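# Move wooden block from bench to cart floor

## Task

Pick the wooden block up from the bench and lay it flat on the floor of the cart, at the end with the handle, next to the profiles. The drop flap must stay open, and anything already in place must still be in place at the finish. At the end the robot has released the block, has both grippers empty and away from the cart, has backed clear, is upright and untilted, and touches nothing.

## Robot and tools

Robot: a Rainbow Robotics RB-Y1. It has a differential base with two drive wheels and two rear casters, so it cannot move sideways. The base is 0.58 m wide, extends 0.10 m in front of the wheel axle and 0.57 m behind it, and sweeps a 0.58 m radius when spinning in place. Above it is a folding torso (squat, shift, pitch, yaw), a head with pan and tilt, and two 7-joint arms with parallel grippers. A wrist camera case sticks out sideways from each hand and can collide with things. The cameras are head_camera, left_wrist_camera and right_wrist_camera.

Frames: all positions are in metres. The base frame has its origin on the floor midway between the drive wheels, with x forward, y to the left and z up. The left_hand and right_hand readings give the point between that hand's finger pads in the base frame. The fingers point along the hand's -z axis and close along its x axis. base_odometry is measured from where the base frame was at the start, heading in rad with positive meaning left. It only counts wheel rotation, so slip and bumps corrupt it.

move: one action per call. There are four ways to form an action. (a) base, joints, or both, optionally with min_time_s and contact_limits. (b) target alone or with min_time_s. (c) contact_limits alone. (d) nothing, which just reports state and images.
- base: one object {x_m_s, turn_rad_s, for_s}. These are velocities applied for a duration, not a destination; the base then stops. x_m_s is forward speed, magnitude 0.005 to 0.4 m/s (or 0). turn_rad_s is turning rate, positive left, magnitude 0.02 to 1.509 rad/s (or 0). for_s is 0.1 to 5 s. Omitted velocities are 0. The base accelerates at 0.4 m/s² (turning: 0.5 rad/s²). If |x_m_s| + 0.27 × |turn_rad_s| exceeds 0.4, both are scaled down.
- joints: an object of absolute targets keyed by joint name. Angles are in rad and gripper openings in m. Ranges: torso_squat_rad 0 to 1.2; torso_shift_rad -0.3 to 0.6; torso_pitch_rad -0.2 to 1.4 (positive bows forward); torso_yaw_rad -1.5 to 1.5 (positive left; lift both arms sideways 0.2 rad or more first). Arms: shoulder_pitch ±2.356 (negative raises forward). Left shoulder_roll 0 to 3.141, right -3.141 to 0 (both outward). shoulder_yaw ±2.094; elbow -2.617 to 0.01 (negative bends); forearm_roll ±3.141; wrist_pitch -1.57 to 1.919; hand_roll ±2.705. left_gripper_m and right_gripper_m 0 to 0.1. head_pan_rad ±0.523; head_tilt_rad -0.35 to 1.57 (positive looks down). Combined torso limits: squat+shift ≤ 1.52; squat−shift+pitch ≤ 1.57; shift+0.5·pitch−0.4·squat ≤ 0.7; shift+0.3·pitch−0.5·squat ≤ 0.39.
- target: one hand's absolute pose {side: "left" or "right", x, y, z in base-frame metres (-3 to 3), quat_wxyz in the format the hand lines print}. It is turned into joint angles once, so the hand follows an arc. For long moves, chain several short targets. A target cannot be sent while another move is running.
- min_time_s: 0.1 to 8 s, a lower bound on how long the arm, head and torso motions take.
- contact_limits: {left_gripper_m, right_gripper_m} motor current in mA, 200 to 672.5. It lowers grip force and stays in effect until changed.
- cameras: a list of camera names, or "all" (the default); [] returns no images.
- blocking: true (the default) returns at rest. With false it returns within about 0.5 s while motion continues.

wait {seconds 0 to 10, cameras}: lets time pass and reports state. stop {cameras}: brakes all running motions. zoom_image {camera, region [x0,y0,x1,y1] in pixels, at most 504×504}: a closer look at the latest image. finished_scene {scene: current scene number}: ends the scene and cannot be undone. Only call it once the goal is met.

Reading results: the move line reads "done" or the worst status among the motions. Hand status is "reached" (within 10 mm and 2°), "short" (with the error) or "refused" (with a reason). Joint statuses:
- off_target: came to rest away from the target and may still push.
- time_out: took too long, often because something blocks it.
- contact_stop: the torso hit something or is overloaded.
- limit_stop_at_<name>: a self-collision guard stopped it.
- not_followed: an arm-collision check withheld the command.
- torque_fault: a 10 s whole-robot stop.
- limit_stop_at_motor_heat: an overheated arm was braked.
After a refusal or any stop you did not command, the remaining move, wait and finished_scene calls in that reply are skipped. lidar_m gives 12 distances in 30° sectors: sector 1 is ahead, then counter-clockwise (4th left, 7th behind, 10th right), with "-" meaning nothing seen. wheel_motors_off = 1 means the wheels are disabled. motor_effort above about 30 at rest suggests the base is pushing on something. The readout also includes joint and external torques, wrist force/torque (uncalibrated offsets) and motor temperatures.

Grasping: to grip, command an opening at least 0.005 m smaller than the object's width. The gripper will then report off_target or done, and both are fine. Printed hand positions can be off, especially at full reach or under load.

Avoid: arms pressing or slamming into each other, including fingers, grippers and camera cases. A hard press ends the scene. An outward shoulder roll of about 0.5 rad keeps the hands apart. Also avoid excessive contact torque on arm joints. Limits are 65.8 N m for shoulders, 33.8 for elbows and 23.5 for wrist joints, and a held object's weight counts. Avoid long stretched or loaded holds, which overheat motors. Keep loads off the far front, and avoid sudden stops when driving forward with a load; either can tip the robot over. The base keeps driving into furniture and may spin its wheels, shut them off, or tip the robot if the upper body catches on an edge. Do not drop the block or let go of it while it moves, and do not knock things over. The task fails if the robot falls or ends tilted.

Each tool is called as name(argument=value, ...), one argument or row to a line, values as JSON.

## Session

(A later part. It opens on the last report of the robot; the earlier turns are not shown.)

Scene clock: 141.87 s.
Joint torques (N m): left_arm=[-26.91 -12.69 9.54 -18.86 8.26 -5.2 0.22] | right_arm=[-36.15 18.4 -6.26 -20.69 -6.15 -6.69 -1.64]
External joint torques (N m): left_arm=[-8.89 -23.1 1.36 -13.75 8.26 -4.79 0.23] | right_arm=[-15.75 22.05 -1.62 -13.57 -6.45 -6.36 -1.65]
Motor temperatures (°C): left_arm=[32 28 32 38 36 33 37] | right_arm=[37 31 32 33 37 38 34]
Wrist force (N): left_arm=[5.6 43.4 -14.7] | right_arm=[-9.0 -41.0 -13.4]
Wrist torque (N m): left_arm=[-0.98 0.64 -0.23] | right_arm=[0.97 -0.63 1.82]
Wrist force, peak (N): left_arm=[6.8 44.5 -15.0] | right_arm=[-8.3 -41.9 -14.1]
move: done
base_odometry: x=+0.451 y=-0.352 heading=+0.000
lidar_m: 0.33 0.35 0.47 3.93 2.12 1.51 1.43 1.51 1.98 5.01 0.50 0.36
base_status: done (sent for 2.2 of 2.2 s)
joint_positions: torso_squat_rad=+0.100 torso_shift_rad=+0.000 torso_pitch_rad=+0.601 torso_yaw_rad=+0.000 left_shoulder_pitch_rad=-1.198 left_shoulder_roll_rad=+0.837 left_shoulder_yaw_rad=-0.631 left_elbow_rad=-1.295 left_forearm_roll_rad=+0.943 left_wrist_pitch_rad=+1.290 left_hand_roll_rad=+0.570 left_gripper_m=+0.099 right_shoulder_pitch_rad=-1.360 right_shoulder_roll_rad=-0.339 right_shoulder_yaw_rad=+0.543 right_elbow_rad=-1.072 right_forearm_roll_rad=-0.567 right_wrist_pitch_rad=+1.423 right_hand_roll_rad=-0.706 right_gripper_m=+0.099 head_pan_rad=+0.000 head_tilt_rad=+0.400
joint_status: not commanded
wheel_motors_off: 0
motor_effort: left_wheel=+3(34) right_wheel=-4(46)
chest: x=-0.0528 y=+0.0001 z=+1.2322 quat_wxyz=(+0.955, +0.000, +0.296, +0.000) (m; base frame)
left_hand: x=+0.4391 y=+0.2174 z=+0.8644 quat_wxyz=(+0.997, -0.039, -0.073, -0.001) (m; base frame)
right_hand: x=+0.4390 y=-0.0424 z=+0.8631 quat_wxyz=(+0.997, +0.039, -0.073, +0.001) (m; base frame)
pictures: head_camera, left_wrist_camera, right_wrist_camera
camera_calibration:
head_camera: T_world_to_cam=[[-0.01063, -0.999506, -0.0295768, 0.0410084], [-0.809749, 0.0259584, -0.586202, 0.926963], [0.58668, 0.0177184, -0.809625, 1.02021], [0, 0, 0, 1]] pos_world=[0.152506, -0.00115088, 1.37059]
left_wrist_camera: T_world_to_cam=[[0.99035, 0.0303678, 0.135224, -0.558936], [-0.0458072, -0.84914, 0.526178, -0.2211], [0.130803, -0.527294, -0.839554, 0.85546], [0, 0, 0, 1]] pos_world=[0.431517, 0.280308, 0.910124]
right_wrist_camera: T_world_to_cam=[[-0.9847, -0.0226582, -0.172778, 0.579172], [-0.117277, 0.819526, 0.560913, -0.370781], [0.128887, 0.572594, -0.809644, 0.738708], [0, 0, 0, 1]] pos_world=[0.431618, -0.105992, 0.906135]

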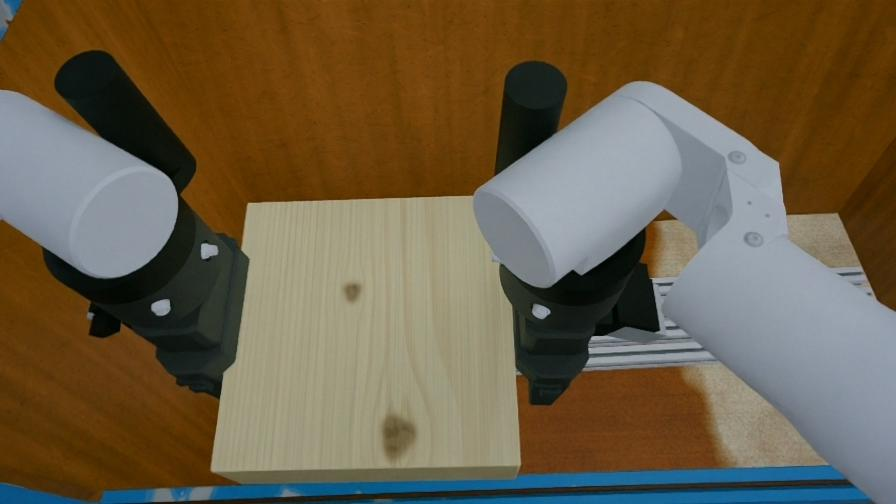

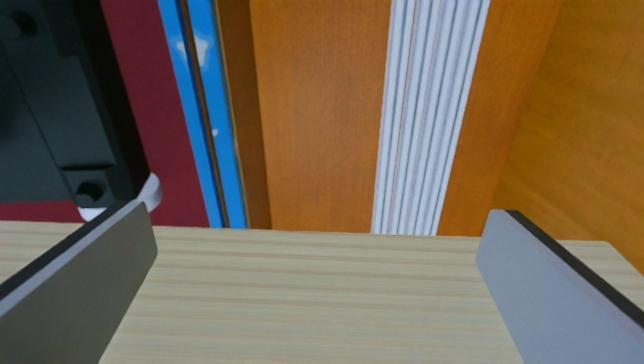

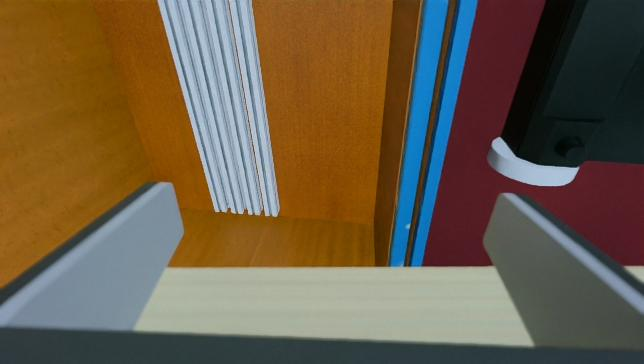

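move(
  base={"x_m_s":0.05,"for_s":0.5},
  joints={"torso_squat_rad":0.5,"torso_shift_rad":0.33,"torso_pitch_rad":0.65,"head_tilt_rad":0.35},
  min_time_s=3,
)

Scene clock: 158.50 s.
Joint torques (N m): left_arm=[-25.95 -12.41 9.72 -18.88 8.32 -5.09 0.18] | right_arm=[-35.05 18.78 -6.36 -20.69 -6.12 -6.58 -1.77]
External joint torques (N m): left_arm=[-8.7 -22.72 1.8 -13.7 8.27 -4.77 0.18] | right_arm=[-15.34 22.02 -1.96 -13.53 -6.36 -6.33 -1.77]
Motor temperatures (°C): left_arm=[32 28 32 38 36 33 37] | right_arm=[37 31 32 34 37 38 34]
Wrist force (N): left_arm=[5.7 43.6 -15.2] | right_arm=[-8.3 -41.3 -13.9]
Wrist torque (N m): left_arm=[-0.99 0.58 -0.24] | right_arm=[1.06 -0.61 1.80]
Wrist force, peak (N): left_arm=[5.8 44.9 -15.7] | right_arm=[-8.1 -41.8 -14.0]
move: done
base_odometry: x=+0.476 y=-0.352 heading=+0.000
lidar_m: 0.31 0.32 0.44 1.72 2.15 1.53 1.46 1.53 2.03 4.92 0.46 0.32
base_status: done (sent for 0.5 of 0.5 s)
joint_positions: torso_squat_rad=+0.500 torso_shift_rad=+0.330 torso_pitch_rad=+0.651 torso_yaw_rad=+0.000 left_shoulder_pitch_rad=-1.198 left_shoulder_roll_rad=+0.837 left_shoulder_yaw_rad=-0.631 left_elbow_rad=-1.295 left_forearm_roll_rad=+0.943 left_wrist_pitch_rad=+1.290 left_hand_roll_rad=+0.570 left_gripper_m=+0.099 right_shoulder_pitch_rad=-1.360 right_shoulder_roll_rad=-0.339 right_shoulder_yaw_rad=+0.543 right_elbow_rad=-1.072 right_forearm_roll_rad=-0.567 right_wrist_pitch_rad=+1.423 right_hand_roll_rad=-0.706 right_gripper_m=+0.099 head_pan_rad=+0.000 head_tilt_rad=+0.350
joint_status: all done
wheel_motors_off: 0
motor_effort: left_wheel=-4(31) right_wheel=+2(21)
chest: x=+0.1589 y=+0.0001 z=+1.1077 quat_wxyz=(+0.947, +0.000, +0.320, +0.000) (m; base frame)
left_hand: x=+0.6317 y=+0.2174 z=+0.7158 quat_wxyz=(+0.998, -0.039, -0.048, +0.000) (m; base frame)
right_hand: x=+0.6316 y=-0.0424 z=+0.7145 quat_wxyz=(+0.998, +0.039, -0.048, +0.000) (m; base frame)
pictures: head_camera, left_wrist_camera, right_wrist_camera
camera_calibration:
head_camera: T_world_to_cam=[[-0.0106333, -0.999506, -0.0295791, 0.0394611], [-0.809749, 0.0259625, -0.586202, 1.02747], [0.58668, 0.0177184, -0.809625, 0.785447], [0, 0, 0, 1]] pos_world=[0.371606, -0.00115086, 1.23939]
left_wrist_camera: T_world_to_cam=[[0.995868, 0.0303926, 0.0855745, -0.697503], [-0.0194372, -0.849155, 0.527785, -0.151848], [0.0887068, -0.527268, -0.845056, 0.735966], [0, 0, 0, 1]] pos_world=[0.626385, 0.280308, 0.761764]
right_wrist_camera: T_world_to_cam=[[-0.992105, -0.0227371, -0.123333, 0.712497], [-0.0891522, 0.819523, 0.566068, -0.2863], [0.0882032, 0.572595, -0.81508, 0.623167], [0, 0, 0, 1]] pos_world=[0.626383, -0.105992, 0.75787]

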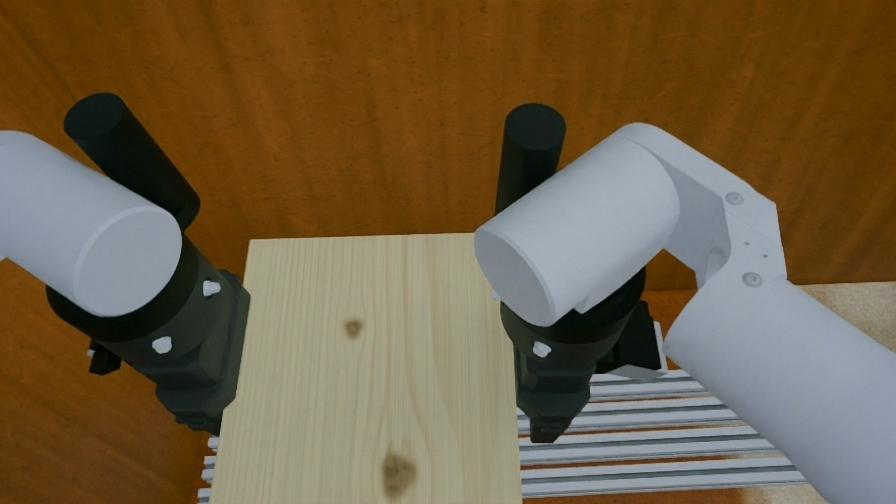

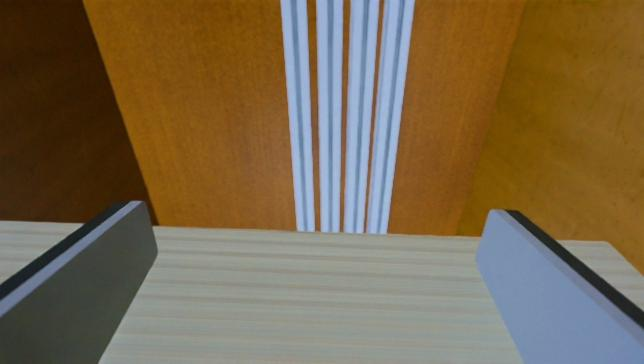

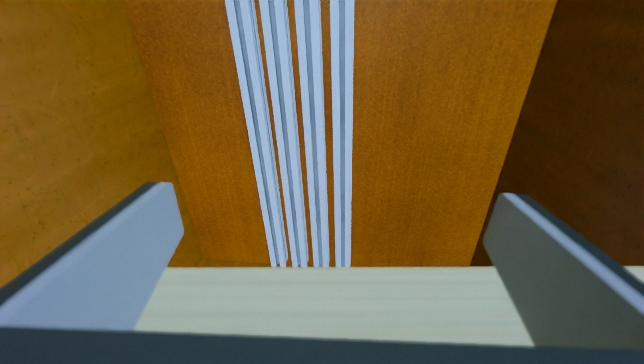

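move(
  joints={"torso_squat_rad":0.9,"torso_shift_rad":0.35,"torso_pitch_rad":0.75},
  min_time_s=2,
)

Scene clock: 166.23 s.
Joint torques (N m): left_arm=[-24.44 -12.79 9.18 -19.05 8.39 -4.86 0.22] | right_arm=[-33.61 19.83 -5.68 -20.6 -6.45 -6.11 -1.85]
External joint torques (N m): left_arm=[-8.83 -22.8 1.83 -13.75 8.24 -4.7 0.22] | right_arm=[-15.39 22.22 -1.76 -13.42 -6.56 -6 -1.85]
Motor temperatures (°C): left_arm=[32 28 32 38 36 33 37] | right_arm=[37 31 32 34 37 38 34]
Wrist force (N): left_arm=[7.3 43.9 -16.1] | right_arm=[-6.5 -40.7 -13.9]
Wrist torque (N m): left_arm=[-1.01 0.57 -0.36] | right_arm=[1.00 -0.54 1.78]
Wrist force, peak (N): left_arm=[7.7 44.4 -16.4] | right_arm=[-8.1 -42.0 -13.8]
move: done
base_odometry: x=+0.476 y=-0.352 heading=+0.000
lidar_m: 0.30 0.32 0.43 1.71 2.14 1.53 1.45 1.52 2.04 4.93 0.47 0.32
base_status: not commanded
joint_positions: torso_squat_rad=+0.900 torso_shift_rad=+0.350 torso_pitch_rad=+0.751 torso_yaw_rad=+0.000 left_shoulder_pitch_rad=-1.198 left_shoulder_roll_rad=+0.837 left_shoulder_yaw_rad=-0.631 left_elbow_rad=-1.295 left_forearm_roll_rad=+0.943 left_wrist_pitch_rad=+1.290 left_hand_roll_rad=+0.570 left_gripper_m=+0.099 right_shoulder_pitch_rad=-1.360 right_shoulder_roll_rad=-0.339 right_shoulder_yaw_rad=+0.543 right_elbow_rad=-1.072 right_forearm_roll_rad=-0.567 right_wrist_pitch_rad=+1.423 right_hand_roll_rad=-0.706 right_gripper_m=+0.099 head_pan_rad=+0.000 head_tilt_rad=+0.350
joint_status: all done
wheel_motors_off: 0
motor_effort: left_wheel=-1(3) right_wheel=+3(4)
chest: x=+0.1325 y=+0.0001 z=+0.9154 quat_wxyz=(+0.930, +0.000, +0.367, +0.000) (m; base frame)
left_hand: x=+0.5639 y=+0.2173 z=+0.4783 quat_wxyz=(+0.999, -0.039, +0.002, +0.002) (m; base frame)
right_hand: x=+0.5636 y=-0.0425 z=+0.4770 quat_wxyz=(+0.999, +0.039, +0.002, -0.002) (m; base frame)
pictures: head_camera, left_wrist_camera, right_wrist_camera
camera_calibration:
head_camera: T_world_to_cam=[[-0.0135293, -0.999506, -0.0283692, 0.0326679], [-0.864201, 0.0259597, -0.502476, 0.823985], [0.502965, 0.0177185, -0.864125, 0.706166], [0, 0, 0, 1]] pos_world=[0.357354, -0.00125087, 1.02518]
left_wrist_camera: T_world_to_cam=[[0.999438, 0.030355, -0.0142028, -0.563965], [0.033281, -0.849159, 0.527088, -0.0572871], [0.00393932, -0.527264, -0.849692, 0.59123], [0, 0, 0, 1]] pos_world=[0.563225, 0.280208, 0.524549]
right_wrist_camera: T_world_to_cam=[[-0.99946, -0.0227058, -0.0237721, 0.572501], [-0.0322264, 0.819515, 0.572151, -0.192904], [0.00649039, 0.572608, -0.819804, 0.48389], [0, 0, 0, 1]] pos_world=[0.562835, -0.105992, 0.520674]

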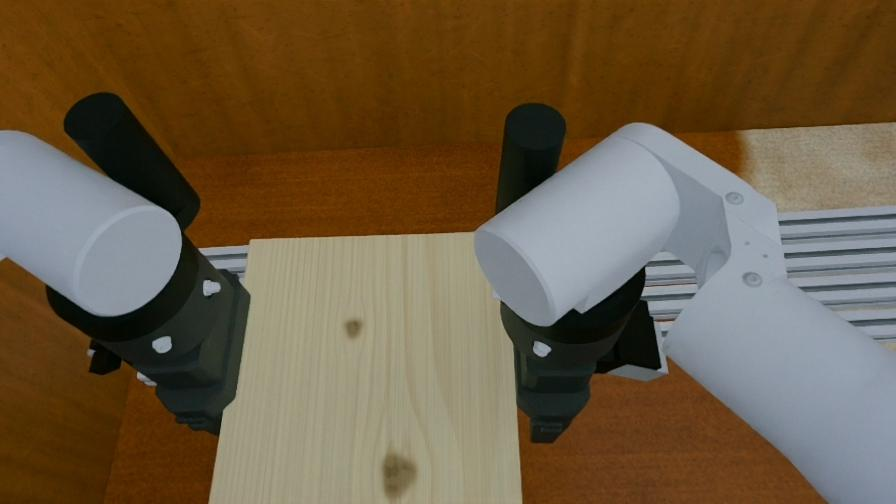

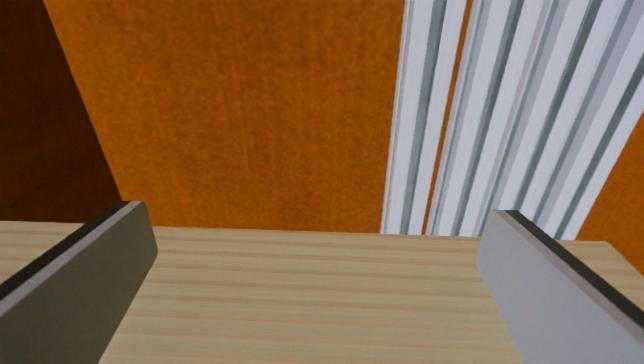

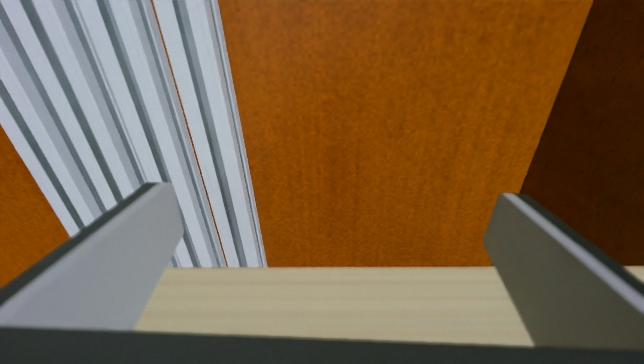

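move(
  joints={"torso_squat_rad":1.165,"torso_shift_rad":0.35,"torso_pitch_rad":0.75},
  min_time_s=2.5,
)

Scene clock: 176.30 s.
Joint torques (N m): left_arm=[-20.32 -13.02 8.03 -14.67 7.59 -7.55 1.98] | right_arm=[-17.38 26.27 1.59 -17.87 -8.4 -2.75 1.89]
External joint torques (N m): left_arm=[-4.37 -23.04 0.57 -9.37 7.45 -7.37 1.99] | right_arm=[1.15 28.91 5.63 -10.68 -8.56 -2.6 1.89]
Motor temperatures (°C): left_arm=[32 28 32 39 36 33 37] | right_arm=[37 31 32 35 37 38 34]
Wrist force (N): left_arm=[-3.7 38.1 11.9] | right_arm=[18.5 -42.4 -1.6]
Wrist torque (N m): left_arm=[0.46 1.36 -2.02] | right_arm=[1.38 0.49 -2.34]
Wrist force, peak (N): left_arm=[21.7 51.0 -13.8] | right_arm=[-20.0 -47.2 -12.4]
move: contact_stop
base_odometry: x=+0.476 y=-0.352 heading=+0.000
lidar_m: 0.31 0.32 0.44 1.73 2.15 1.53 1.46 1.53 2.03 4.92 0.48 0.32
base_status: not commanded
joint_positions: torso_squat_rad=+1.091 torso_shift_rad=+0.344 torso_pitch_rad=+0.734 torso_yaw_rad=-0.002 left_shoulder_pitch_rad=-1.199 left_shoulder_roll_rad=+0.837 left_shoulder_yaw_rad=-0.631 left_elbow_rad=-1.296 left_forearm_roll_rad=+0.943 left_wrist_pitch_rad=+1.291 left_hand_roll_rad=+0.570 left_gripper_m=+0.099 right_shoulder_pitch_rad=-1.365 right_shoulder_roll_rad=-0.341 right_shoulder_yaw_rad=+0.541 right_elbow_rad=-1.073 right_forearm_roll_rad=-0.566 right_wrist_pitch_rad=+1.422 right_hand_roll_rad=-0.707 right_gripper_m=+0.099 head_pan_rad=+0.000 head_tilt_rad=+0.350
joint_status: torso_squat_rad contact_stop (moved +0.191 of +0.265); the others done
wheel_motors_off: 0
on_its_own: torso_squat_rad is held at +1.090, not at your +1.165, since a contact_stop
motor_effort: left_wheel=-1(15) right_wheel=+16(29)
chest: x=+0.0882 y=+0.0002 z=+0.8147 quat_wxyz=(+0.933, -0.001, +0.359, -0.001) (m; base frame)
left_hand: x=+0.5280 y=+0.2153 z=+0.3853 quat_wxyz=(+0.999, -0.040, -0.008, +0.000) (m; base frame)
right_hand: x=+0.5296 y=-0.0439 z=+0.3860 quat_wxyz=(+0.999, +0.039, -0.009, -0.004) (m; base frame)
pictures: head_camera, left_wrist_camera, right_wrist_camera
camera_calibration:
head_camera: T_world_to_cam=[[-0.0148488, -0.999528, -0.0268816, 0.0282309], [-0.855299, 0.0266227, -0.517451, 0.746424], [0.517922, 0.0153082, -0.855291, 0.632902], [0, 0, 0, 1]] pos_world=[0.31104, -0.00134282, 0.928311]
left_wrist_camera: T_world_to_cam=[[0.999621, 0.0272171, 0.00407114, -0.535763], [0.0209284, -0.847893, 0.529754, -0.00360068], [0.0178703, -0.529469, -0.848141, 0.503864], [0, 0, 0, 1]] pos_world=[0.526632, 0.278309, 0.431436]
right_wrist_camera: T_world_to_cam=[[-0.998713, -0.0189009, -0.0470661, 0.544943], [-0.0424214, 0.819934, 0.570885, -0.134749], [0.0278009, 0.572146, -0.81968, 0.398966], [0, 0, 0, 1]] pos_world=[0.527434, -0.107482, 0.429599]

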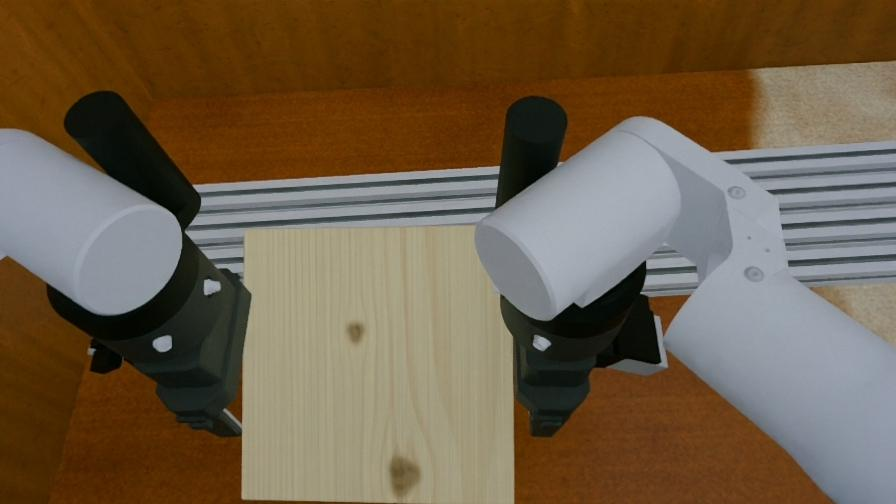

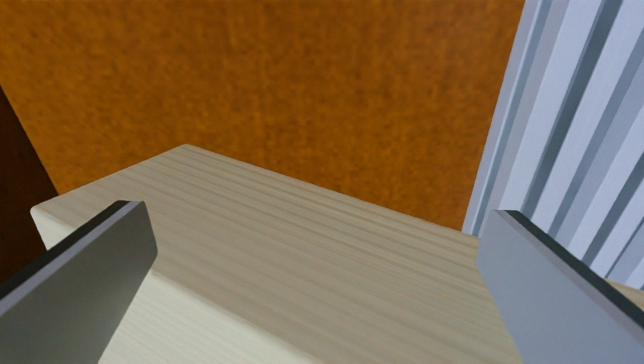

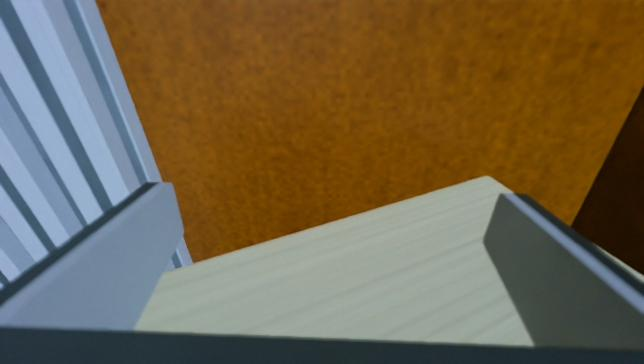

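zoom_image(
  camera="left_wrist_camera",
  region=[0, 0, 504, 364],
)

move(
  joints={"head_tilt_rad":0.7},
  cameras=["head_camera"],
)

Scaled by 1.000.

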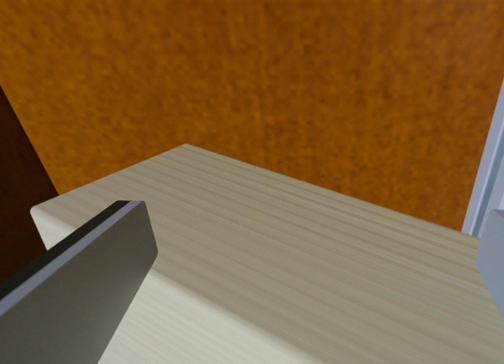

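Scene clock: 185.83 s.
Joint torques (N m): left_arm=[-20.37 -12.87 8.15 -14.61 7.48 -7.56 1.83] | right_arm=[-17.39 26.36 1.69 -17.83 -8.39 -2.71 1.93]
External joint torques (N m): left_arm=[-4.43 -22.89 0.68 -9.31 7.34 -7.37 1.83] | right_arm=[1.18 29 5.73 -10.65 -8.53 -2.56 1.93]
Motor temperatures (°C): left_arm=[32 28 32 38 36 34 37] | right_arm=[37 31 32 35 38 38 34]
Wrist force (N): left_arm=[-4.9 38.5 10.9] | right_arm=[18.1 -41.7 -2.0]
Wrist torque (N m): left_arm=[0.46 1.27 -2.00] | right_arm=[1.33 0.47 -2.35]
Wrist force, peak (N): left_arm=[-3.5 39.5 11.4] | right_arm=[18.5 -42.4 -1.8]
move: done
base_odometry: x=+0.476 y=-0.352 heading=+0.000
lidar_m: 0.30 0.31 0.43 1.70 2.15 1.54 1.45 1.53 2.04 4.94 0.46 0.33
base_status: not commanded
joint_positions: torso_squat_rad=+1.091 torso_shift_rad=+0.344 torso_pitch_rad=+0.734 torso_yaw_rad=-0.002 left_shoulder_pitch_rad=-1.199 left_shoulder_roll_rad=+0.837 left_shoulder_yaw_rad=-0.631 left_elbow_rad=-1.296 left_forearm_roll_rad=+0.943 left_wrist_pitch_rad=+1.291 left_hand_roll_rad=+0.570 left_gripper_m=+0.099 right_shoulder_pitch_rad=-1.365 right_shoulder_roll_rad=-0.341 right_shoulder_yaw_rad=+0.541 right_elbow_rad=-1.073 right_forearm_roll_rad=-0.566 right_wrist_pitch_rad=+1.422 right_hand_roll_rad=-0.707 right_gripper_m=+0.099 head_pan_rad=+0.000 head_tilt_rad=+0.700
joint_status: all done
wheel_motors_off: 0
on_its_own: torso_squat_rad is held at +1.090, not at your +1.165, since a contact_stop
motor_effort: left_wheel=-1(2) right_wheel=+14(16)
chest: x=+0.0882 y=+0.0002 z=+0.8147 quat_wxyz=(+0.933, -0.001, +0.359, -0.001) (m; base frame)
left_hand: x=+0.5280 y=+0.2153 z=+0.3853 quat_wxyz=(+0.999, -0.040, -0.008, +0.000) (m; base frame)
right_hand: x=+0.5296 y=-0.0439 z=+0.3860 quat_wxyz=(+0.999, +0.039, -0.009, -0.004) (m; base frame)
pictures: head_camera
camera_calibration:
head_camera: T_world_to_cam=[[-0.0239002, -0.999502, -0.0205996, 0.0244584], [-0.980857, 0.0274277, -0.192788, 0.468398], [0.193257, 0.0155976, -0.981024, 0.829635], [0, 0, 0, 1]] pos_world=[0.299683, -0.00134115, 0.904697]

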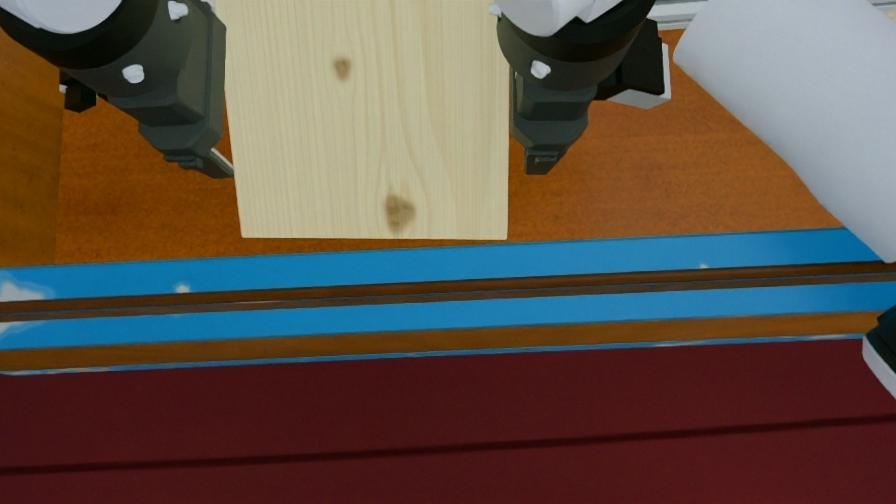

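move(
  joints={"torso_squat_rad":1.06,"torso_pitch_rad":0.74,"torso_shift_rad":0.345,"torso_yaw_rad":0},
  min_time_s=1,
  cameras=["left_wrist_camera"],
)

move(
  base={"x_m_s":-0.04,"for_s":1.2},
)

Scene clock: 194.80 s.
Joint torques (N m): left_arm=[-29.12 -8.05 13.63 -17.28 6.91 -7.01 0.93] | right_arm=[-25.34 22.69 -0.27 -18.27 -6.34 -3.26 1.86]
External joint torques (N m): left_arm=[-13.36 -18.06 6.23 -12 6.77 -6.84 0.93] | right_arm=[-6.91 25.19 3.72 -11.07 -6.47 -3.13 1.86]
Motor temperatures (°C): left_arm=[32 28 32 38 36 34 37] | right_arm=[36 32 32 34 38 37 34]
Wrist force (N): left_arm=[-6.7 35.9 -20.2] | right_arm=[8.1 -33.0 -9.7]
Wrist torque (N m): left_arm=[0.23 -0.02 -0.50] | right_arm=[0.88 0.52 -1.76]
Wrist force, peak (N): left_arm=[-8.9 36.5 -21.4] | right_arm=[20.0 -45.3 1.0]
move: done
base_odometry: x=+0.476 y=-0.352 heading=+0.000
lidar_m: 0.31 0.32 0.44 1.71 2.15 1.52 1.45 1.52 2.03 4.92 0.47 0.32
base_status: not commanded
joint_positions: torso_squat_rad=+1.060 torso_shift_rad=+0.345 torso_pitch_rad=+0.741 torso_yaw_rad=+0.000 left_shoulder_pitch_rad=-1.197 left_shoulder_roll_rad=+0.836 left_shoulder_yaw_rad=-0.632 left_elbow_rad=-1.295 left_forearm_roll_rad=+0.943 left_wrist_pitch_rad=+1.291 left_hand_roll_rad=+0.570 left_gripper_m=+0.099 right_shoulder_pitch_rad=-1.363 right_shoulder_roll_rad=-0.340 right_shoulder_yaw_rad=+0.542 right_elbow_rad=-1.073 right_forearm_roll_rad=-0.567 right_wrist_pitch_rad=+1.422 right_hand_roll_rad=-0.707 right_gripper_m=+0.099 head_pan_rad=+0.000 head_tilt_rad=+0.700
joint_status: all done
wheel_motors_off: 0
motor_effort: left_wheel=+0(2) right_wheel=+3(17)
chest: x=+0.0967 y=+0.0001 z=+0.8308 quat_wxyz=(+0.932, +0.000, +0.362, +0.000) (m; base frame)
left_hand: x=+0.5314 y=+0.2167 z=+0.3973 quat_wxyz=(+0.999, -0.039, -0.002, +0.001) (m; base frame)
right_hand: x=+0.5337 y=-0.0423 z=+0.3979 quat_wxyz=(+0.999, +0.040, -0.004, -0.003) (m; base frame)
pictures: left_wrist_camera
camera_calibration:
left_wrist_camera: T_world_to_cam=[[0.999558, 0.0289651, -0.00670445, -0.535318], [0.0281401, -0.848934, 0.527749, -0.0116366], [0.00959466, -0.527705, -0.849374, 0.519195], [0, 0, 0, 1]] pos_world=[0.530428, 0.279609, 0.443543]

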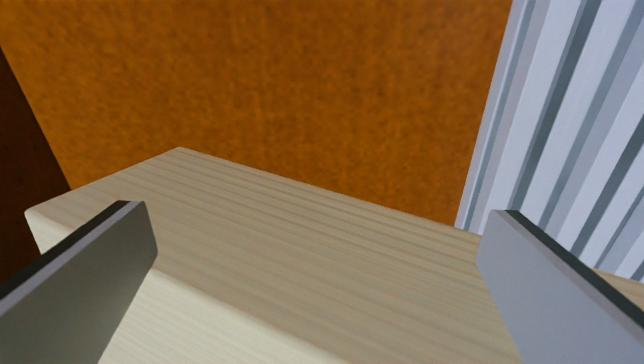

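Scene clock: 196.67 s.
Joint torques (N m): left_arm=[-23.15 -9.29 8.15 -17.24 5.89 -4.42 -1.6] | right_arm=[-27.08 21.76 -1.22 -19.13 -6.09 -3.47 1.63]
External joint torques (N m): left_arm=[-7.34 -19.31 0.72 -11.95 5.75 -4.25 -1.6] | right_arm=[-8.66 24.26 2.76 -11.94 -6.22 -3.34 1.63]
Motor temperatures (°C): left_arm=[32 28 32 38 36 34 37] | right_arm=[36 32 32 34 38 37 34]
Wrist force (N): left_arm=[1.8 34.6 -9.2] | right_arm=[8.3 -33.4 -11.6]
Wrist torque (N m): left_arm=[-0.89 0.25 1.94] | right_arm=[0.81 0.50 -1.78]
Wrist force, peak (N): left_arm=[-7.3 37.3 -19.6] | right_arm=[1.0 -33.8 -16.1]
move: done
base_odometry: x=+0.428 y=-0.352 heading=+0.000
lidar_m: 0.35 0.37 0.50 4.00 2.08 1.49 1.42 1.48 1.96 4.93 0.55 0.38
base_status: done (sent for 1.2 of 1.2 s)
joint_positions: torso_squat_rad=+1.060 torso_shift_rad=+0.345 torso_pitch_rad=+0.740 torso_yaw_rad=+0.000 left_shoulder_pitch_rad=-1.198 left_shoulder_roll_rad=+0.836 left_shoulder_yaw_rad=-0.631 left_elbow_rad=-1.295 left_forearm_roll_rad=+0.943 left_wrist_pitch_rad=+1.290 left_hand_roll_rad=+0.571 left_gripper_m=+0.099 right_shoulder_pitch_rad=-1.362 right_shoulder_roll_rad=-0.340 right_shoulder_yaw_rad=+0.542 right_elbow_rad=-1.072 right_forearm_roll_rad=-0.567 right_wrist_pitch_rad=+1.422 right_hand_roll_rad=-0.707 right_gripper_m=+0.099 head_pan_rad=+0.000 head_tilt_rad=+0.700
joint_status: not commanded
wheel_motors_off: 0
motor_effort: left_wheel=-4(23) right_wheel=-2(23)
chest: x=+0.0966 y=+0.0001 z=+0.8310 quat_wxyz=(+0.932, +0.000, +0.362, +0.000) (m; base frame)
left_hand: x=+0.5326 y=+0.2164 z=+0.3985 quat_wxyz=(+0.999, -0.040, -0.004, +0.002) (m; base frame)
right_hand: x=+0.5335 y=-0.0422 z=+0.3980 quat_wxyz=(+0.999, +0.040, -0.004, -0.003) (m; base frame)
pictures: head_camera, left_wrist_camera, right_wrist_camera
camera_calibration:
head_camera: T_world_to_cam=[[-0.0223017, -0.999503, -0.0222638, 0.0261065], [-0.982185, 0.0260607, -0.1861, 0.474354], [0.186588, 0.0177168, -0.982278, 0.845645], [0, 0, 0, 1]] pos_world=[0.308698, -0.00125057, 0.919518]
left_wrist_camera: T_world_to_cam=[[0.999535, 0.0302781, -0.00355439, -0.538063], [0.0275752, -0.848212, 0.528938, -0.012899], [0.0130004, -0.52879, -0.848653, 0.51827], [0, 0, 0, 1]] pos_world=[0.531431, 0.279407, 0.444742]
right_wrist_camera: T_world_to_cam=[[-0.999098, -0.021138, -0.0368183, 0.545529], [-0.0384329, 0.81876, 0.572849, -0.145793], [0.0180364, 0.573747, -0.818834, 0.412694], [0, 0, 0, 1]] pos_world=[0.53199, -0.105881, 0.441531]

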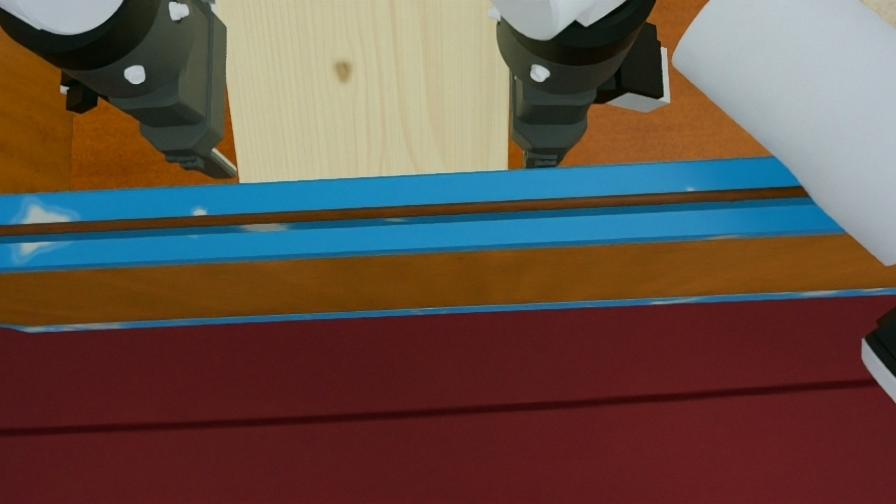

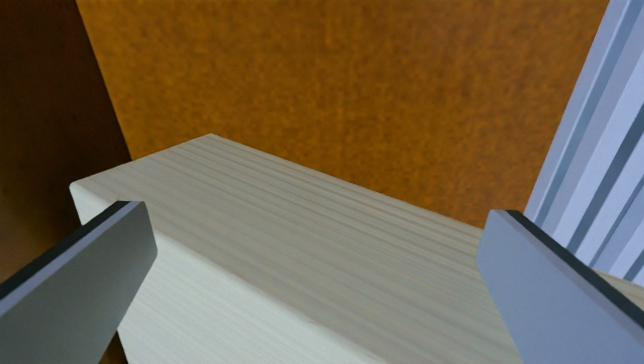

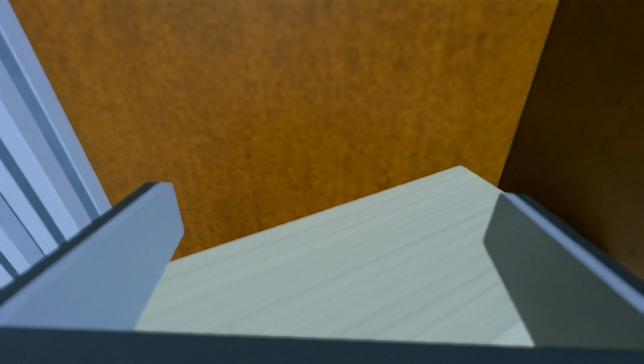

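move(
  base={"x_m_s":0.009,"for_s":2.5},
  joints={"torso_squat_rad":1.16,"torso_pitch_rad":0.74,"torso_shift_rad":0.35},
  min_time_s=2.5,
)

Scene clock: 202.33 s.
Joint torques (N m): left_arm=[-22.17 -11.2 5.98 -15.23 1.38 -10.75 -2.31] | right_arm=[-21.56 23.27 -0.61 -18.14 -5.08 -5.36 1.62]
External joint torques (N m): left_arm=[-6.14 -21.26 -1.52 -9.95 1.25 -10.56 -2.31] | right_arm=[-2.91 25.91 3.45 -10.95 -5.22 -5.21 1.62]
Motor temperatures (°C): left_arm=[32 28 32 38 36 34 37] | right_arm=[36 32 32 34 38 37 34]
Wrist force (N): left_arm=[-13.0 34.6 25.0] | right_arm=[-1.7 -36.3 -11.9]
Wrist torque (N m): left_arm=[-1.23 4.57 2.08] | right_arm=[0.90 0.24 -1.60]
Wrist force, peak (N): left_arm=[4.2 40.5 32.8] | right_arm=[-9.4 -37.5 -18.2]
move: contact_stop
base_odometry: x=+0.450 y=-0.352 heading=+0.000
lidar_m: 0.33 0.35 0.47 3.94 2.11 1.51 1.43 1.49 2.00 5.00 0.50 0.36
base_status: done (sent for 2.5 of 2.5 s)
joint_positions: torso_squat_rad=+1.088 torso_shift_rad=+0.341 torso_pitch_rad=+0.728 torso_yaw_rad=-0.001 left_shoulder_pitch_rad=-1.199 left_shoulder_roll_rad=+0.837 left_shoulder_yaw_rad=-0.630 left_elbow_rad=-1.296 left_forearm_roll_rad=+0.945 left_wrist_pitch_rad=+1.292 left_hand_roll_rad=+0.571 left_gripper_m=+0.099 right_shoulder_pitch_rad=-1.364 right_shoulder_roll_rad=-0.340 right_shoulder_yaw_rad=+0.542 right_elbow_rad=-1.073 right_forearm_roll_rad=-0.567 right_wrist_pitch_rad=+1.422 right_hand_roll_rad=-0.707 right_gripper_m=+0.099 head_pan_rad=+0.000 head_tilt_rad=+0.700
joint_status: torso_squat_rad contact_stop (moved +0.028 of +0.100); the others done
wheel_motors_off: 0
on_its_own: torso_squat_rad is held at +1.088, not at your +1.160, since a contact_stop
motor_effort: left_wheel=+3(17) right_wheel=-3(18)
chest: x=+0.0867 y=+0.0001 z=+0.8180 quat_wxyz=(+0.935, +0.000, +0.356, +0.000) (m; base frame)
left_hand: x=+0.5283 y=+0.2160 z=+0.3914 quat_wxyz=(+0.999, -0.041, -0.010, +0.002) (m; base frame)
right_hand: x=+0.5297 y=-0.0426 z=+0.3914 quat_wxyz=(+0.999, +0.039, -0.011, -0.003) (m; base frame)
pictures: head_camera, left_wrist_camera, right_wrist_camera
camera_calibration:
head_camera: T_world_to_cam=[[-0.0224362, -0.999508, -0.0219178, 0.0253584], [-0.979691, 0.0263502, -0.198775, 0.472304], [0.199255, 0.0170129, -0.9798, 0.831636], [0, 0, 0, 1]] pos_world=[0.297573, -0.00124793, 0.909275]
left_wrist_camera: T_world_to_cam=[[0.999507, 0.0302747, 0.00828309, -0.538452], [0.0212836, -0.847694, 0.530058, -0.00652976], [0.0230689, -0.52962, -0.847921, 0.506665], [0, 0, 0, 1]] pos_world=[0.526638, 0.279106, 0.437533]
right_wrist_camera: T_world_to_cam=[[-0.998487, -0.0208414, -0.0508921, 0.546678], [-0.0462423, 0.819065, 0.571834, -0.137374], [0.0297662, 0.573322, -0.81879, 0.401336], [0, 0, 0, 1]] pos_world=[0.527552, -0.106182, 0.434986]

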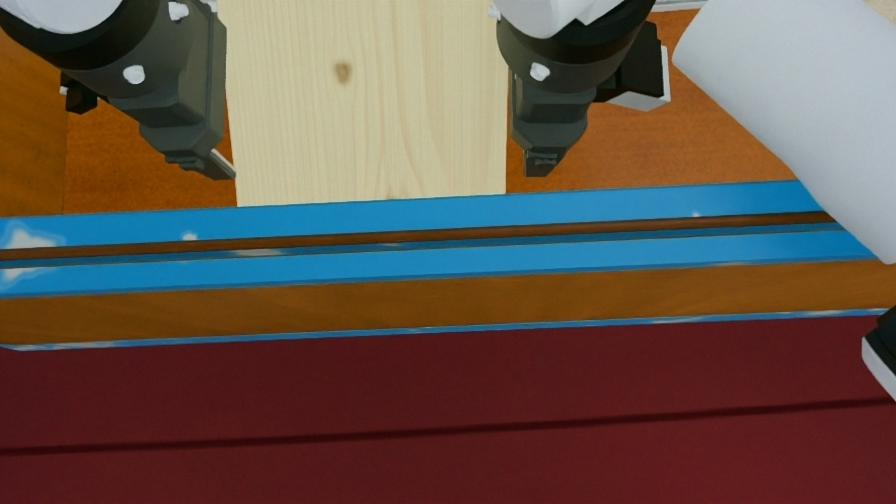

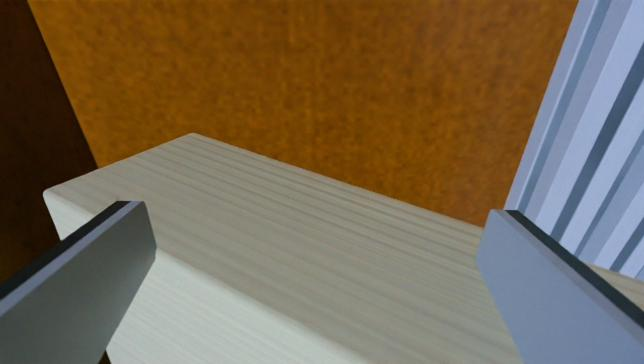

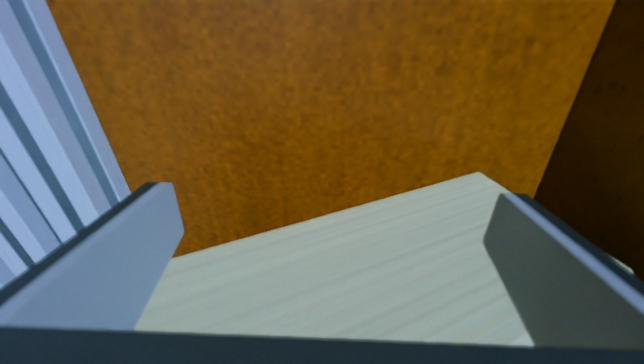

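move(
  joints={"left_gripper_m":0.015,"right_gripper_m":0.015},
  cameras=["head_camera","left_wrist_camera","right_wrist_camera"],
)

Scene clock: 211.80 s.
Joint torques (N m): left_arm=[-22.18 -9.59 8.53 -16.08 7.22 -5.18 -0.8] | right_arm=[-18.99 22.64 -0.57 -16.14 -4.81 -3.74 1.52]
External joint torques (N m): left_arm=[-6.15 -19.63 1.03 -10.8 7.09 -4.98 -0.79] | right_arm=[-0.34 25.28 3.49 -8.94 -4.95 -3.59 1.51]
Motor temperatures (°C): left_arm=[32 28 32 38 36 35 37] | right_arm=[36 32 32 34 37 38 34]
Wrist force (N): left_arm=[1.8 32.9 -10.2] | right_arm=[2.3 -28.3 -9.7]
Wrist torque (N m): left_arm=[0.56 0.43 0.45] | right_arm=[0.76 0.33 -1.40]
Wrist force, peak (N): left_arm=[-12.1 35.1 27.0] | right_arm=[-1.2 -36.6 -11.9]
move: done
base_odometry: x=+0.450 y=-0.352 heading=+0.000
lidar_m: 0.32 0.35 0.47 3.92 2.11 1.51 1.43 1.49 1.99 4.99 0.51 0.35
base_status: not commanded
joint_positions: torso_squat_rad=+1.088 torso_shift_rad=+0.342 torso_pitch_rad=+0.728 torso_yaw_rad=-0.001 left_shoulder_pitch_rad=-1.199 left_shoulder_roll_rad=+0.836 left_shoulder_yaw_rad=-0.631 left_elbow_rad=-1.296 left_forearm_roll_rad=+0.943 left_wrist_pitch_rad=+1.290 left_hand_roll_rad=+0.570 left_gripper_m=+0.015 right_shoulder_pitch_rad=-1.364 right_shoulder_roll_rad=-0.340 right_shoulder_yaw_rad=+0.542 right_elbow_rad=-1.073 right_forearm_roll_rad=-0.567 right_wrist_pitch_rad=+1.422 right_hand_roll_rad=-0.707 right_gripper_m=+0.015 head_pan_rad=+0.000 head_tilt_rad=+0.700
joint_status: all done
wheel_motors_off: 0
on_its_own: torso_squat_rad is held at +1.088, not at your +1.160, since a contact_stop
motor_effort: left_wheel=+2(3) right_wheel=+0(3)
chest: x=+0.0868 y=+0.0001 z=+0.8178 quat_wxyz=(+0.934, +0.000, +0.356, +0.000) (m; base frame)
left_hand: x=+0.5285 y=+0.2159 z=+0.3909 quat_wxyz=(+0.999, -0.040, -0.010, +0.001) (m; base frame)
right_hand: x=+0.5301 y=-0.0423 z=+0.3915 quat_wxyz=(+0.999, +0.040, -0.012, -0.002) (m; base frame)
pictures: head_camera, left_wrist_camera, right_wrist_camera
camera_calibration:
head_camera: T_world_to_cam=[[-0.0226804, -0.999506, -0.0217463, 0.0252766], [-0.979787, 0.0265468, -0.198273, 0.472111], [0.198752, 0.0168099, -0.979906, 0.831529], [0, 0, 0, 1]] pos_world=[0.297874, -0.00124683, 0.908977]
left_wrist_camera: T_world_to_cam=[[0.999535, 0.0290587, 0.00918703, -0.538711], [0.0197834, -0.847959, 0.529693, -0.00536022], [0.0231824, -0.529265, -0.84814, 0.505982], [0, 0, 0, 1]] pos_world=[0.526837, 0.278907, 0.436932]
right_wrist_camera: T_world_to_cam=[[-0.998442, -0.0211554, -0.0516309, 0.547352], [-0.0469439, 0.818651, 0.57237, -0.137508], [0.030159, 0.573902, -0.818369, 0.400819], [0, 0, 0, 1]] pos_world=[0.527956, -0.10588, 0.434984]

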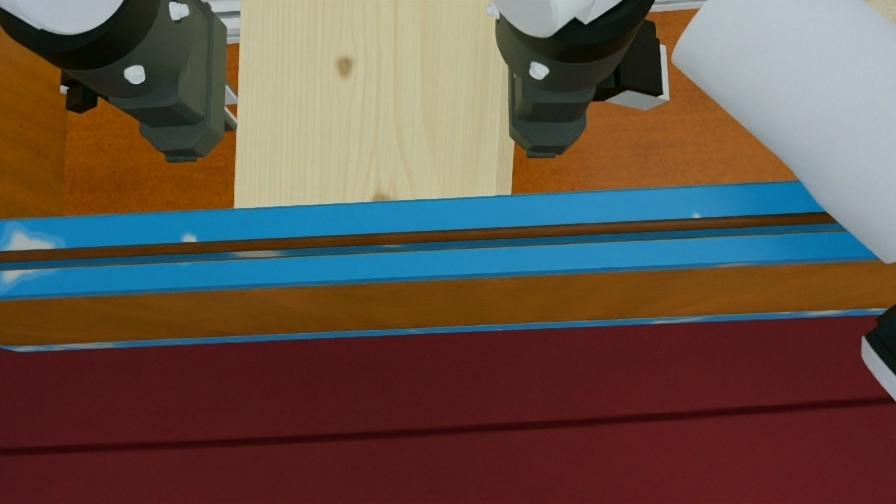

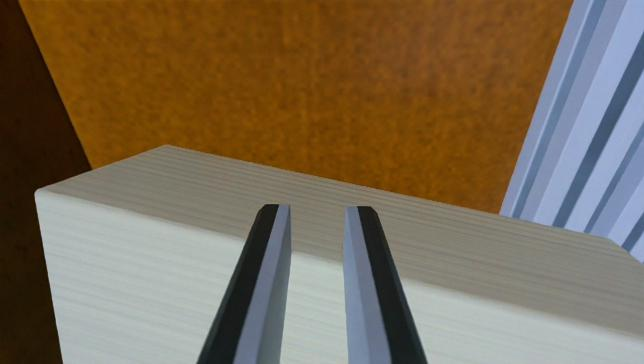

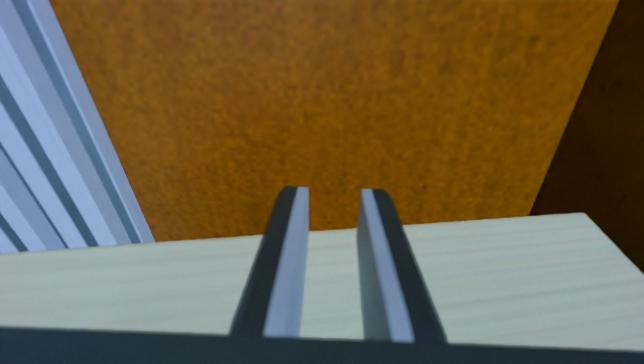

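move(
  base={"x_m_s":0.008,"for_s":1.5},
  joints={"torso_squat_rad":1.16,"torso_pitch_rad":0.74,"torso_shift_rad":0.35},
  min_time_s=2.5,
)

Scene clock: 215.20 s.
Joint torques (N m): left_arm=[-15.53 7.25 9.09 -5.57 0.22 -0.66 -0.32] | right_arm=[-3.99 4.15 -1.11 -4.93 -0.37 -0.44 0.27]
External joint torques (N m): left_arm=[0.71 -2.68 1.55 -0.24 0.09 -0.44 -0.32] | right_arm=[14.86 6.8 3.01 2.29 -0.53 -0.26 0.27]
Motor temperatures (°C): left_arm=[32 28 32 38 36 35 37] | right_arm=[36 32 32 34 37 37 34]
Wrist force (N): left_arm=[0.8 1.6 -6.8] | right_arm=[-0.8 0.2 -4.9]
Wrist torque (N m): left_arm=[-0.29 0.25 0.13] | right_arm=[-0.14 0.07 -0.09]
Wrist force, peak (N): left_arm=[-1.0 34.3 -13.7] | right_arm=[2.2 -29.3 -9.2]
move: contact_stop
base_odometry: x=+0.462 y=-0.352 heading=+0.000
lidar_m: 0.32 0.33 0.46 3.90 2.13 1.52 1.44 1.51 2.02 4.98 0.49 0.34
base_status: done (sent for 1.5 of 1.5 s)
joint_positions: torso_squat_rad=+1.101 torso_shift_rad=+0.339 torso_pitch_rad=+0.718 torso_yaw_rad=-0.003 left_shoulder_pitch_rad=-1.200 left_shoulder_roll_rad=+0.832 left_shoulder_yaw_rad=-0.631 left_elbow_rad=-1.298 left_forearm_roll_rad=+0.945 left_wrist_pitch_rad=+1.289 left_hand_roll_rad=+0.570 left_gripper_m=+0.015 right_shoulder_pitch_rad=-1.368 right_shoulder_roll_rad=-0.336 right_shoulder_yaw_rad=+0.542 right_elbow_rad=-1.076 right_forearm_roll_rad=-0.568 right_wrist_pitch_rad=+1.421 right_hand_roll_rad=-0.707 right_gripper_m=+0.015 head_pan_rad=+0.000 head_tilt_rad=+0.700
joint_status: torso_squat_rad contact_stop (moved +0.014 of +0.072); torso_pitch_rad contact_stop (moved -0.010 of +0.012); the others done
wheel_motors_off: 0
on_its_own: torso_squat_rad is held at +1.101, not at your +1.160, since a contact_stop
motor_effort: left_wheel=-1(12) right_wheel=-2(26)
chest: x=+0.0808 y=+0.0003 z=+0.8122 quat_wxyz=(+0.936, -0.001, +0.351, -0.001) (m; base frame)
left_hand: x=+0.5270 y=+0.2108 z=+0.3898 quat_wxyz=(+0.999, -0.045, -0.016, -0.002) (m; base frame)
right_hand: x=+0.5286 y=-0.0388 z=+0.3924 quat_wxyz=(+0.999, +0.043, -0.018, +0.000) (m; base frame)
pictures: head_camera, left_wrist_camera, right_wrist_camera
camera_calibration:
head_camera: T_world_to_cam=[[-0.0235789, -0.999513, -0.0204531, 0.0241379], [-0.977778, 0.0273195, -0.207853, 0.472702], [0.208311, 0.0150977, -0.977946, 0.824788], [0, 0, 0, 1]] pos_world=[0.290954, -0.00124021, 0.905345]
left_wrist_camera: T_world_to_cam=[[0.999507, 0.0241156, 0.0200808, -0.540232], [0.00955356, -0.843349, 0.537281, -0.00766121], [0.029892, -0.536825, -0.843164, 0.498561], [0, 0, 0, 1]] pos_world=[0.525137, 0.274207, 0.435333]
right_wrist_camera: T_world_to_cam=[[-0.997574, -0.0247508, -0.0650609, 0.550637], [-0.0578169, 0.815109, 0.576415, -0.136947], [0.038765, 0.578778, -0.814563, 0.3938], [0, 0, 0, 1]] pos_world=[0.526117, -0.102667, 0.435538]

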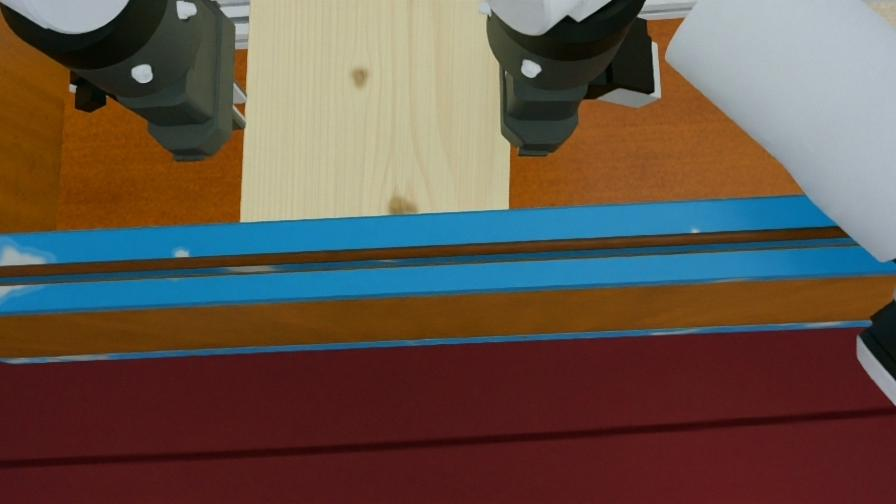

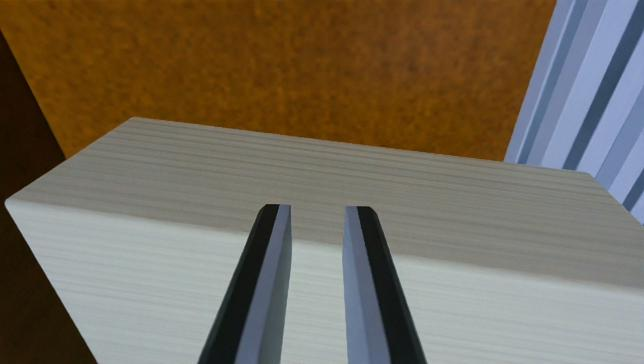

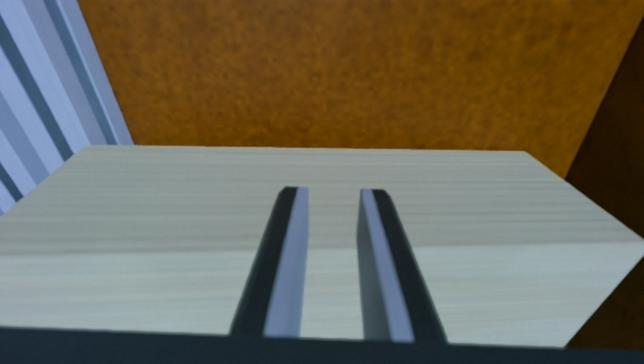

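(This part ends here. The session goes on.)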